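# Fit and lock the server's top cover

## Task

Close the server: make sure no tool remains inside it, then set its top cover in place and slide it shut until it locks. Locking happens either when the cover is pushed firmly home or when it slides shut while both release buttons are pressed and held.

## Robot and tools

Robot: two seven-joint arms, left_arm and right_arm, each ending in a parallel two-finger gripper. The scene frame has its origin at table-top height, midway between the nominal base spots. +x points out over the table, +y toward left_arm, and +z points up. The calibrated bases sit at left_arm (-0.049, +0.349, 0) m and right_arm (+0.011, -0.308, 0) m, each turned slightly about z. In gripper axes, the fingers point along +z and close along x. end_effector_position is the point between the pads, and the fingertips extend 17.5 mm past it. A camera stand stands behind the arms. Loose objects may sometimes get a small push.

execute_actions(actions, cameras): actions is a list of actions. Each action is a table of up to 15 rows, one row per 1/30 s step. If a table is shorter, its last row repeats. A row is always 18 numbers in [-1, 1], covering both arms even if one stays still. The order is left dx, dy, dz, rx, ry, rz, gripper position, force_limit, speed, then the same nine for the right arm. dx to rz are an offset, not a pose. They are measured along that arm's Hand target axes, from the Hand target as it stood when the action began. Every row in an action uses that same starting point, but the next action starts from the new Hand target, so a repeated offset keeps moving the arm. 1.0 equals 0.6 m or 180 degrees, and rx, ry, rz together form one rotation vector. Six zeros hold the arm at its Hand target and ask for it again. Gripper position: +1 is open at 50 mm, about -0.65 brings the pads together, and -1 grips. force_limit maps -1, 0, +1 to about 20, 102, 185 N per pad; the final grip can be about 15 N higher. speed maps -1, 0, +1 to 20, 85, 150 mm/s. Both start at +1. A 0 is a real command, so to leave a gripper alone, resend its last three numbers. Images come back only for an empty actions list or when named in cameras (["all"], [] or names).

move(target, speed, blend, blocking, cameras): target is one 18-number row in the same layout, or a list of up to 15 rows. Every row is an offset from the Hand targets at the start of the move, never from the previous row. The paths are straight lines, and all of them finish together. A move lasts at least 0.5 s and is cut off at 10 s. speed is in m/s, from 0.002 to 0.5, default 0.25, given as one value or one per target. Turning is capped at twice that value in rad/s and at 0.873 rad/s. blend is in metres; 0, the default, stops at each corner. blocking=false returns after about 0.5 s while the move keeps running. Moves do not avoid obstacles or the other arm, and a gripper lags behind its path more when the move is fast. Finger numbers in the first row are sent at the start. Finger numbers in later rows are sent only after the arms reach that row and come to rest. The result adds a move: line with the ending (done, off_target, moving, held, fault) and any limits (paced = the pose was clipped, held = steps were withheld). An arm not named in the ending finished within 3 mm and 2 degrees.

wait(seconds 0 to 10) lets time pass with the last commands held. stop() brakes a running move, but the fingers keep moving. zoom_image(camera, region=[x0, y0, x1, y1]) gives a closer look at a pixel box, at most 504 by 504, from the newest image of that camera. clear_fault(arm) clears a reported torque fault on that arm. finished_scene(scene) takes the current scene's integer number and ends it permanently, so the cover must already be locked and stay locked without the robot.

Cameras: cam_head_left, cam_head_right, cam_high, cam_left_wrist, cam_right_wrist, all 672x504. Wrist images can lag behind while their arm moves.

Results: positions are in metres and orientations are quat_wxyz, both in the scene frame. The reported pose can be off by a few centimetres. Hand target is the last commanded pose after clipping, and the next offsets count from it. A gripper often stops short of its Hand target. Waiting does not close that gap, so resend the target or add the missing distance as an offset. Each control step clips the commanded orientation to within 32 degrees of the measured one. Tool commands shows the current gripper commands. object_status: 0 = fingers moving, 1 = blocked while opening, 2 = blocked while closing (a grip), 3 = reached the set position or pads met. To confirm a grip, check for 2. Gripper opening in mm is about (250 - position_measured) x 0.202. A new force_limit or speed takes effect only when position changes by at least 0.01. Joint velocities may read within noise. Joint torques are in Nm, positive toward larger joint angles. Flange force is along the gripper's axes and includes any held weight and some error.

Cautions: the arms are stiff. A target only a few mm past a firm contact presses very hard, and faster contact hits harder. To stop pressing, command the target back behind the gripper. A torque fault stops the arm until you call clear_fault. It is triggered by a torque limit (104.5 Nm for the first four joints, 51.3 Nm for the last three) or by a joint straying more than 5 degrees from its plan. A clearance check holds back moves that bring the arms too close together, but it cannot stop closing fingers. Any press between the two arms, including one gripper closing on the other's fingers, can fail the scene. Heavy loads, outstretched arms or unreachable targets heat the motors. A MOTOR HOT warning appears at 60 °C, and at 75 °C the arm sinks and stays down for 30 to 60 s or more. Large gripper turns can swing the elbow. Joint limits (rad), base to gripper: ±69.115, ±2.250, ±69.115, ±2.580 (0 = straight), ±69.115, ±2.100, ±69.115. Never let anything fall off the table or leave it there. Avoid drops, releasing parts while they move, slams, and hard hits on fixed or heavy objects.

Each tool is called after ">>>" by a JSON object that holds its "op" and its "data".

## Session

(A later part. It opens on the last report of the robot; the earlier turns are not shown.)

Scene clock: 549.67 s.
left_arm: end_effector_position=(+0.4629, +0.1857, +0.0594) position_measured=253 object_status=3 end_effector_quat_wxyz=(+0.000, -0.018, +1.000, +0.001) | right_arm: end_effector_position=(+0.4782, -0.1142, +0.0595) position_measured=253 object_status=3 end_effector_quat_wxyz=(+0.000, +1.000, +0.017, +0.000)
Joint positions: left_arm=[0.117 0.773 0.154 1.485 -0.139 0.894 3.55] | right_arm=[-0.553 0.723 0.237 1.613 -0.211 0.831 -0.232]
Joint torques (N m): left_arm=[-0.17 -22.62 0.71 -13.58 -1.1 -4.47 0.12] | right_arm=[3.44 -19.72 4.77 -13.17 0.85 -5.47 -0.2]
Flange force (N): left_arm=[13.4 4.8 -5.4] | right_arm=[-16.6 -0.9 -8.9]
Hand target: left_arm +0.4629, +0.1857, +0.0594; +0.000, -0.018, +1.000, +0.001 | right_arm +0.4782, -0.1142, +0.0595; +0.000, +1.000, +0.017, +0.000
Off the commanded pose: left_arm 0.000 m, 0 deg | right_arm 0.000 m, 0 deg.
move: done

>>> {"op": "move", "data": {"target": [-0.0033,0,0,0,0,0,-1,0,0,0.0033,0,0,0,0,0,-1,0,0], "speed": 0.015, "cameras": ["cam_high","cam_head_left","cam_left_wrist","cam_right_wrist"]}}

>>> {"op": "zoom_image", "data": {"camera": "cam_high", "region": [220, 220, 320, 330]}}

>>> {"op": "zoom_image", "data": {"camera": "cam_high", "region": [330, 270, 430, 380]}}

>>> {"op": "zoom_image", "data": {"camera": "cam_head_left", "region": [170, 190, 380, 290]}}

Scene clock: 553.20 s.
left_arm: end_effector_position=(+0.4649, +0.1858, +0.0594) position_measured=253 object_status=3 end_effector_quat_wxyz=(+0.000, -0.018, +1.000, +0.001) | right_arm: end_effector_position=(+0.4803, -0.1141, +0.0595) position_measured=253 object_status=3 end_effector_quat_wxyz=(+0.000, +1.000, +0.017, +0.000)
Joint positions: left_arm=[0.116 0.777 0.154 1.477 -0.139 0.898 3.549] | right_arm=[-0.551 0.726 0.237 1.606 -0.211 0.835 -0.231]
Joint torques (N m): left_arm=[0.74 -22.44 1.57 -10.31 -0.51 -2.06 0.19] | right_arm=[2.04 -21.14 3.29 -10.2 0.49 -2.66 -0.13]
Flange force (N): left_arm=[5.8 4.0 -2.7] | right_arm=[-7.7 -1.4 -2.9]
Hand target: left_arm +0.4649, +0.1858, +0.0594; +0.000, -0.018, +1.000, +0.001 | right_arm +0.4802, -0.1141, +0.0595; +0.000, +1.000, +0.017, +0.000
Off the commanded pose: left_arm 0.000 m, 0 deg | right_arm 0.000 m, 0 deg.
move: done
camera_calibration:
cam_left_wrist: T_world_to_cam=[[-0.999829, 0.00226475, 0.018347, 0.464823], [0.00203431, 0.999919, -0.0125691, -0.121829], [-0.0183739, -0.0125296, -0.999753, 0.237761], [0, 0, 0, 1]] pos_world=[0.46936, 0.123746, 0.227642]
cam_right_wrist: T_world_to_cam=[[0.999415, 0.0284907, -0.0188932, -0.476144], [0.0287812, -0.999469, 0.0152902, -0.0797618], [-0.0184475, -0.0158251, -0.999705, 0.23308], [0, 0, 0, 1]] pos_world=[0.482461, -0.0624653, 0.225235]
Images, in order (width x height): cam_head_left 672x504, cam_high 672x504, cam_left_wrist 672x504, cam_right_wrist 672x504.

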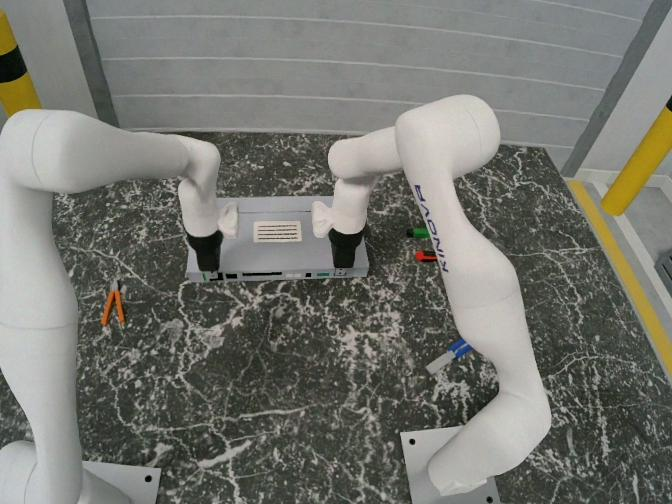

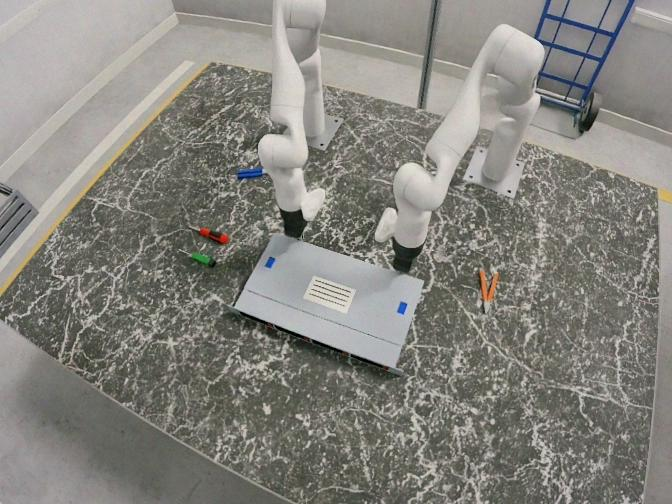

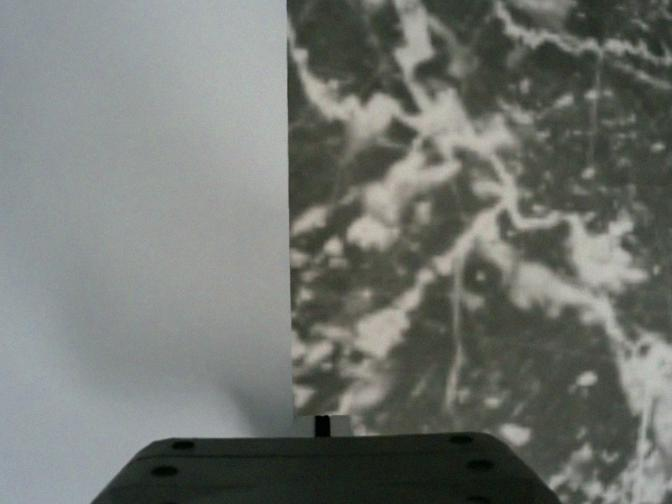

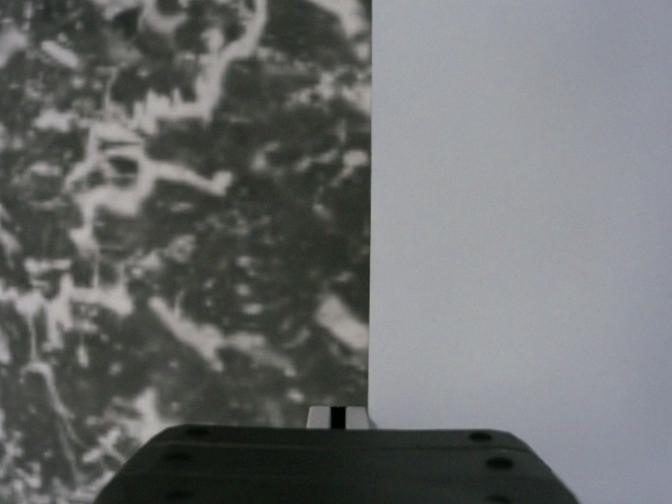

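Scaled by 4.582 from the camera's 672x504 image, which has a finer 960x720 frame.

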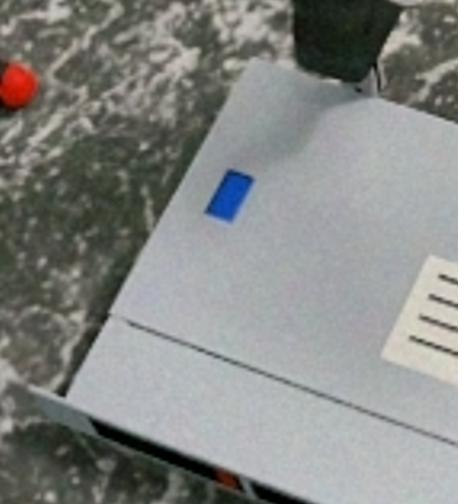

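Scaled by 4.582 from the camera's 672x504 image, which has a finer 960x720 frame.

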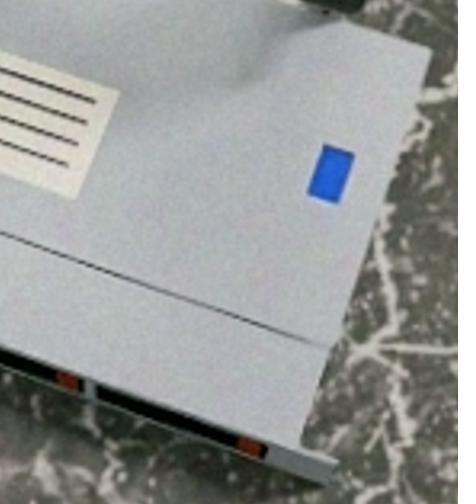

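Scaled by 2.400 from the camera's 672x504 image, which has a finer 960x720 frame.

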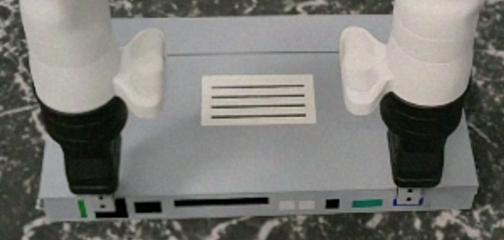

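>>> {"op": "move", "data": {"target": [-0.0025,0,0,0,0,0,-1,0,0,0.0025,0,0,0,0,0,-1,0,0], "speed": 0.01}}

>>> {"op": "move", "data": {"target": [-0.0017,0,0,0,0,0,-1,0,0,0.0017,0,0,0,0,0,-1,0,0], "speed": 0.01}}

Scene clock: 557.27 s.
left_arm: end_effector_position=(+0.4664, +0.1858, +0.0594) position_measured=253 object_status=3 end_effector_quat_wxyz=(+0.000, -0.018, +1.000, +0.001) | right_arm: end_effector_position=(+0.4817, -0.1141, +0.0596) position_measured=253 object_status=3 end_effector_quat_wxyz=(+0.000, +1.000, +0.017, +0.000)
Joint positions: left_arm=[0.115 0.779 0.154 1.472 -0.14 0.901 3.547] | right_arm=[-0.55 0.728 0.237 1.6 -0.211 0.838 -0.23]
Joint torques (N m): left_arm=[1.03 -21.87 1.87 -8.8 -0.28 -0.97 0.22] | right_arm=[0.77 -19.42 1.64 -6.17 0.18 -0.16 -0.06]
Flange force (N): left_arm=[3.2 3.7 -2.3] | right_arm=[0.3 -1.8 -3.5]
Hand target: left_arm +0.4664, +0.1858, +0.0594; +0.000, -0.018, +1.000, +0.001 | right_arm +0.4817, -0.1141, +0.0595; +0.000, +1.000, +0.017, +0.000
Off the commanded pose: left_arm 0.000 m, 0 deg | right_arm 0.000 m, 0 deg.
move: done

Scene clock: 557.97 s.
left_arm: end_effector_position=(+0.4673, +0.1858, +0.0594) position_measured=253 object_status=3 end_effector_quat_wxyz=(+0.000, -0.018, +1.000, +0.001) | right_arm: end_effector_position=(+0.4827, -0.1141, +0.0595) position_measured=253 object_status=3 end_effector_quat_wxyz=(+0.000, +1.000, +0.017, +0.000)
Joint positions: left_arm=[0.115 0.781 0.154 1.468 -0.14 0.904 3.547] | right_arm=[-0.549 0.73 0.237 1.597 -0.211 0.84 -0.229]
Joint torques (N m): left_arm=[-0.59 -22.64 0.37 -14.19 -1.4 -4.99 0.12] | right_arm=[2.08 -19.91 3.29 -10.42 0.44 -3.3 -0.17]
Flange force (N): left_arm=[15.0 4.6 -6.4] | right_arm=[-9.4 -0.7 -6.3]
Hand target: left_arm +0.4674, +0.1858, +0.0594; +0.000, -0.018, +1.000, +0.001 | right_arm +0.4827, -0.1140, +0.0595; +0.000, +1.000, +0.017, +0.000
Off the commanded pose: left_arm 0.000 m, 0 deg | right_arm 0.000 m, 0 deg.
move: done

>>> {"op": "move", "data": {"target": [-0.0025,0,0,0,0,0,-1,0,0,0.0025,0,0,0,0,0,-1,0,0], "speed": 0.01}}

>>> {"op": "move", "data": {"target": [-0.0017,0,0,0,0,0,-1,0,0,0.0017,0,0,0,0,0,-1,0,0], "speed": 0.01, "cameras": ["cam_high","cam_head_left"]}}

>>> {"op": "zoom_image", "data": {"camera": "cam_high", "region": [220, 220, 320, 330]}}

>>> {"op": "zoom_image", "data": {"camera": "cam_high", "region": [330, 270, 430, 380]}}

Scene clock: 565.03 s.
left_arm: end_effector_position=(+0.4688, +0.1859, +0.0594) position_measured=253 object_status=3 end_effector_quat_wxyz=(+0.000, -0.018, +1.000, +0.001) | right_arm: end_effector_position=(+0.4842, -0.1140, +0.0595) position_measured=253 object_status=3 end_effector_quat_wxyz=(+0.000, +1.000, +0.018, +0.000)
Joint positions: left_arm=[0.115 0.784 0.154 1.462 -0.14 0.907 3.546] | right_arm=[-0.547 0.733 0.237 1.591 -0.211 0.843 -0.229]
Joint torques (N m): left_arm=[-4.15 -24.38 -3.04 -24.62 -3.64 -12.32 -0.15] | right_arm=[5.29 -21.61 7.15 -19.17 1.28 -9.69 -0.39]
Flange force (N): left_arm=[38.6 5.5 -13.1] | right_arm=[-28.9 0.3 -10.7]
Hand target: left_arm +0.4689, +0.1859, +0.0594; +0.000, -0.018, +1.000, +0.001 | right_arm +0.4842, -0.1140, +0.0595; +0.000, +1.000, +0.017, +0.000
Off the commanded pose: left_arm 0.000 m, 0 deg | right_arm 0.000 m, 0 deg.
move: done

Scene clock: 565.73 s.
left_arm: end_effector_position=(+0.4703, +0.1861, +0.0594) position_measured=253 object_status=3 end_effector_quat_wxyz=(+0.000, -0.018, +1.000, +0.001) | right_arm: end_effector_position=(+0.4855, -0.1140, +0.0595) position_measured=253 object_status=3 end_effector_quat_wxyz=(+0.000, +1.000, +0.017, +0.000)
Joint positions: left_arm=[0.114 0.786 0.154 1.457 -0.14 0.909 3.545] | right_arm=[-0.546 0.735 0.237 1.587 -0.211 0.845 -0.228]
Joint torques (N m): left_arm=[-1.82 -27.65 -0.7 -16.29 -2.04 -4.68 0.15] | right_arm=[4.66 -23.38 6.55 -12.86 1.55 -4.4 -0.2]
Flange force (N): left_arm=[15.5 2.4 2.9] | right_arm=[-13.0 -4.7 -0.5]
Hand target: left_arm +0.4699, +0.1859, +0.0594; +0.000, -0.018, +1.000, +0.001 | right_arm +0.4853, -0.1140, +0.0595; +0.000, +1.000, +0.017, +0.000
Off the commanded pose: left_arm 0.000 m, 0 deg | right_arm 0.000 m, 0 deg.
move: done
Images, in order (width x height): cam_head_left 672x504, cam_high 672x504.

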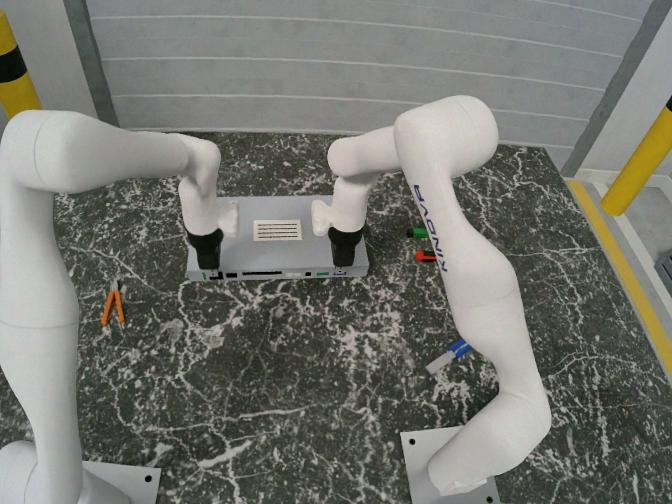

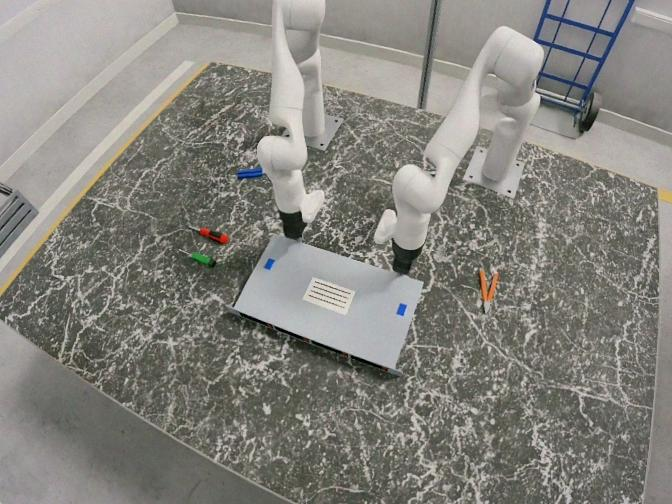

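Scaled by 4.582 from the camera's 672x504 image, which has a finer 960x720 frame.

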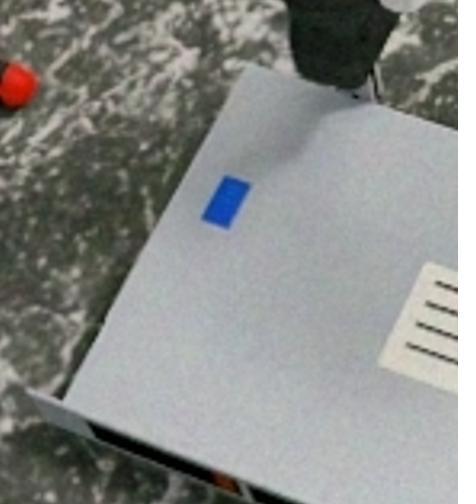

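Scaled by 4.582 from the camera's 672x504 image, which has a finer 960x720 frame.

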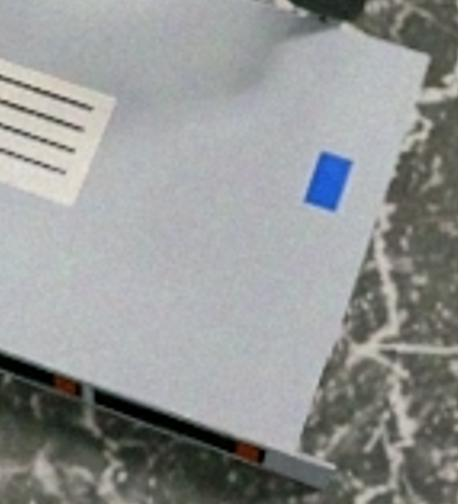

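>>> {"op": "move", "data": {"target": [-0.0017,0,0,0,0,0,-1,0,0,0.0017,0,0,0,0,0,-1,0,0], "speed": 0.01}}

>>> {"op": "move", "data": {"target": [-0.0017,0,0,0,0,0,-1,0,0,0.0017,0,0,0,0,0,-1,0,0], "speed": 0.01}}

Scene clock: 570.13 s.
left_arm: end_effector_position=(+0.4709, +0.1859, +0.0594) position_measured=253 object_status=3 end_effector_quat_wxyz=(+0.000, -0.018, +1.000, +0.001) | right_arm: end_effector_position=(+0.4862, -0.1139, +0.0595) position_measured=253 object_status=3 end_effector_quat_wxyz=(+0.000, +1.000, +0.018, +0.000)
Joint positions: left_arm=[0.114 0.788 0.155 1.454 -0.14 0.911 3.544] | right_arm=[-0.545 0.736 0.237 1.584 -0.211 0.847 -0.228]
Joint torques (N m): left_arm=[-1.63 -23.78 -0.52 -19.53 -2.15 -8.75 -0.01] | right_arm=[4.97 -21.25 6.78 -17.45 1.23 -8.44 -0.36]
Flange force (N): left_arm=[26.5 6.3 -9.4] | right_arm=[-25.5 -0.4 -9.9]
Hand target: left_arm +0.4709, +0.1860, +0.0594; +0.000, -0.018, +1.000, +0.001 | right_arm +0.4863, -0.1139, +0.0595; +0.000, +1.000, +0.017, +0.000
Off the commanded pose: left_arm 0.000 m, 0 deg | right_arm 0.000 m, 0 deg.
move: done

Scene clock: 570.83 s.
left_arm: end_effector_position=(+0.4719, +0.1860, +0.0594) position_measured=253 object_status=3 end_effector_quat_wxyz=(+0.000, -0.018, +1.000, +0.001) | right_arm: end_effector_position=(+0.4872, -0.1139, +0.0595) position_measured=253 object_status=3 end_effector_quat_wxyz=(+0.000, +1.000, +0.017, +0.000)
Joint positions: left_arm=[0.113 0.789 0.155 1.45 -0.14 0.913 3.543] | right_arm=[-0.544 0.738 0.237 1.58 -0.211 0.849 -0.227]
Joint torques (N m): left_arm=[-4.5 -25.17 -3.26 -26.62 -3.88 -13.65 -0.14] | right_arm=[7.19 -22.22 9.49 -23.64 1.86 -13.02 -0.46]
Flange force (N): left_arm=[42.6 6.2 -13.5] | right_arm=[-39.7 0.5 -13.4]
Hand target: left_arm +0.4719, +0.1860, +0.0594; +0.000, -0.018, +1.000, +0.001 | right_arm +0.4873, -0.1139, +0.0595; +0.000, +1.000, +0.017, +0.000
Off the commanded pose: left_arm 0.000 m, 0 deg | right_arm 0.000 m, 0 deg.
move: done

>>> {"op": "move", "data": {"target": [[0.025,0,0,0,0,0,-1,0,0,-0.025,0,0,0,0,0,-1,0,0],[0.025,0.03,-0.22,0,0,0,-1,0,0,-0.025,0.03,-0.22,0,0,0,-1,0,0],[-0.1,0.08,-0.22,0,0,0,-1,0,0,0.1,0.08,-0.22,0,0,0,-1,0,0]], "speed": [0.05,0.2,0.2], "blend": [0.003,0.02,0], "cameras": ["all"]}}

>>> {"op": "zoom_image", "data": {"camera": "cam_head_left", "region": [180, 190, 380, 290]}}

>>> {"op": "zoom_image", "data": {"camera": "cam_high", "region": [220, 220, 440, 390]}}

Scene clock: 578.43 s.
left_arm: end_effector_position=(+0.5302, +0.2360, +0.1915) position_measured=253 object_status=3 end_effector_quat_wxyz=(+0.000, -0.018, +1.000, +0.001) | right_arm: end_effector_position=(+0.5489, -0.1597, +0.1916) position_measured=253 object_status=3 end_effector_quat_wxyz=(+0.000, +1.000, +0.018, +0.000)
Joint positions: left_arm=[0.013 0.746 0.174 1.068 -0.123 1.337 3.405] | right_arm=[-0.429 0.673 0.287 1.226 -0.185 1.268 -0.147]
Joint torques (N m): left_arm=[1.74 -23.05 2.58 -9 0.18 0.1 0.26] | right_arm=[0.74 -20.61 1.74 -8.21 0.11 -0.18 -0.09]
Flange force (N): left_arm=[0.0 3.6 -0.9] | right_arm=[0.3 -1.4 -3.1]
Hand target: left_arm +0.5302, +0.2360, +0.1915; +0.000, -0.018, +1.000, +0.001 | right_arm +0.5489, -0.1597, +0.1916; +0.000, +1.000, +0.017, +0.000
Off the commanded pose: left_arm 0.000 m, 0 deg | right_arm 0.000 m, 0 deg.
move: done
camera_calibration:
cam_left_wrist: T_world_to_cam=[[-0.999829, 0.00226241, 0.018347, 0.527575], [0.00203197, 0.999919, -0.0125691, -0.170496], [-0.0183739, -0.0125296, -0.999753, 0.371657], [0, 0, 0, 1]] pos_world=[0.53466, 0.173946, 0.359742]
cam_right_wrist: T_world_to_cam=[[0.999414, 0.0284896, -0.0189931, -0.540877], [0.0287817, -0.999469, 0.0152874, -0.12923], [-0.0185475, -0.0158251, -0.999703, 0.36564], [0, 0, 0, 1]] pos_world=[0.551061, -0.107965, 0.357234]

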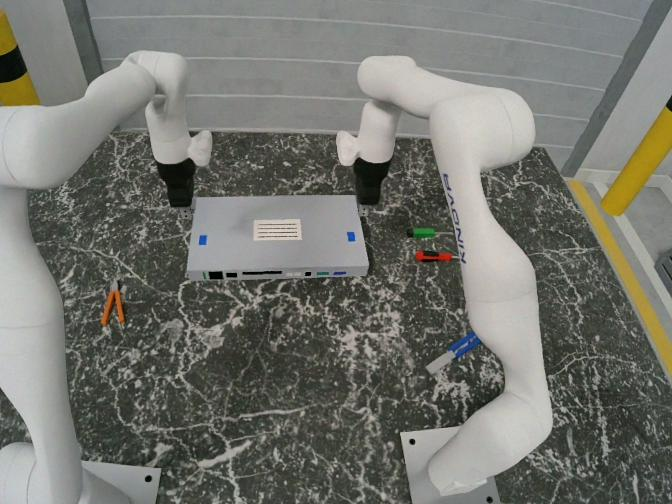

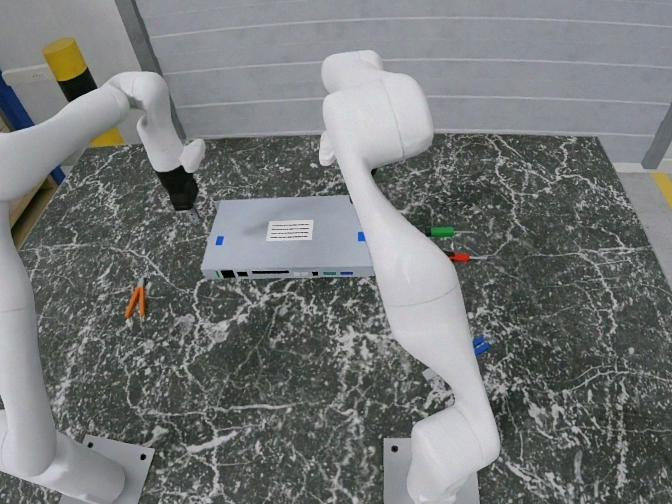

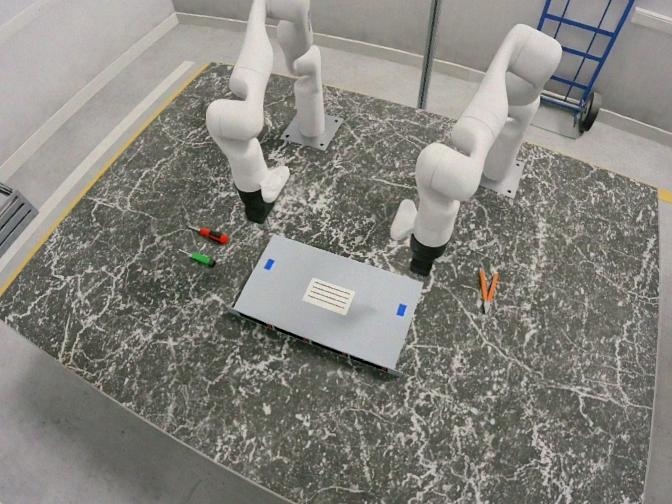

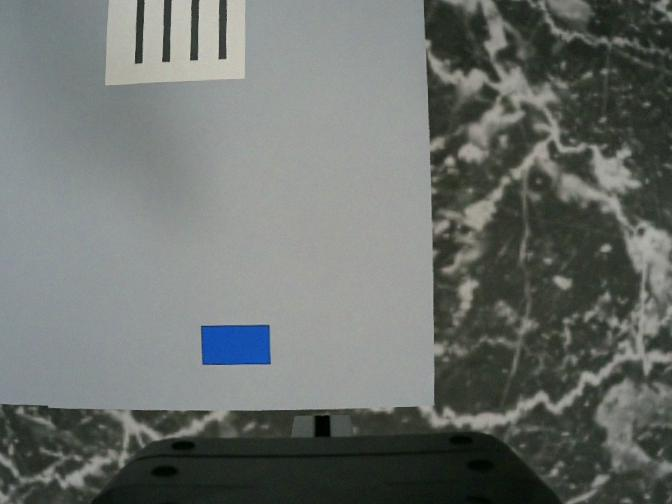

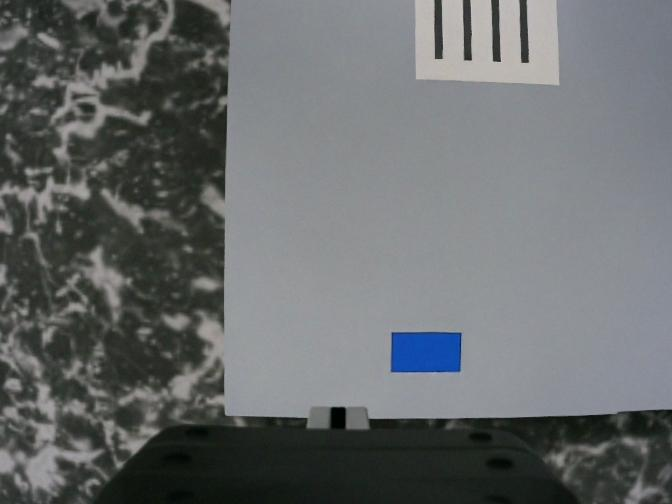

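Scaled by 2.520 from the camera's 672x504 image, which has a finer 960x720 frame.

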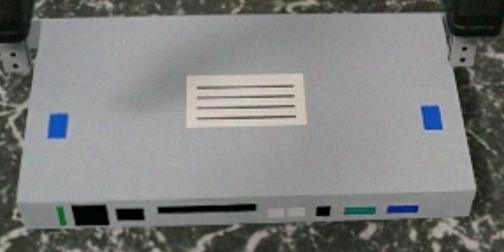

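Scaled by 2.291 from the camera's 672x504 image, which has a finer 960x720 frame.

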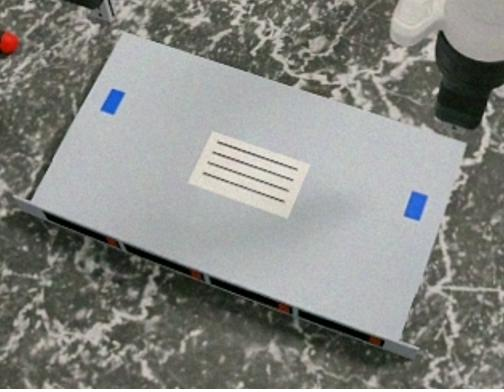

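>>> {"op": "finished_scene", "data": {"scene": 1}}

The scene is finished: the task was done.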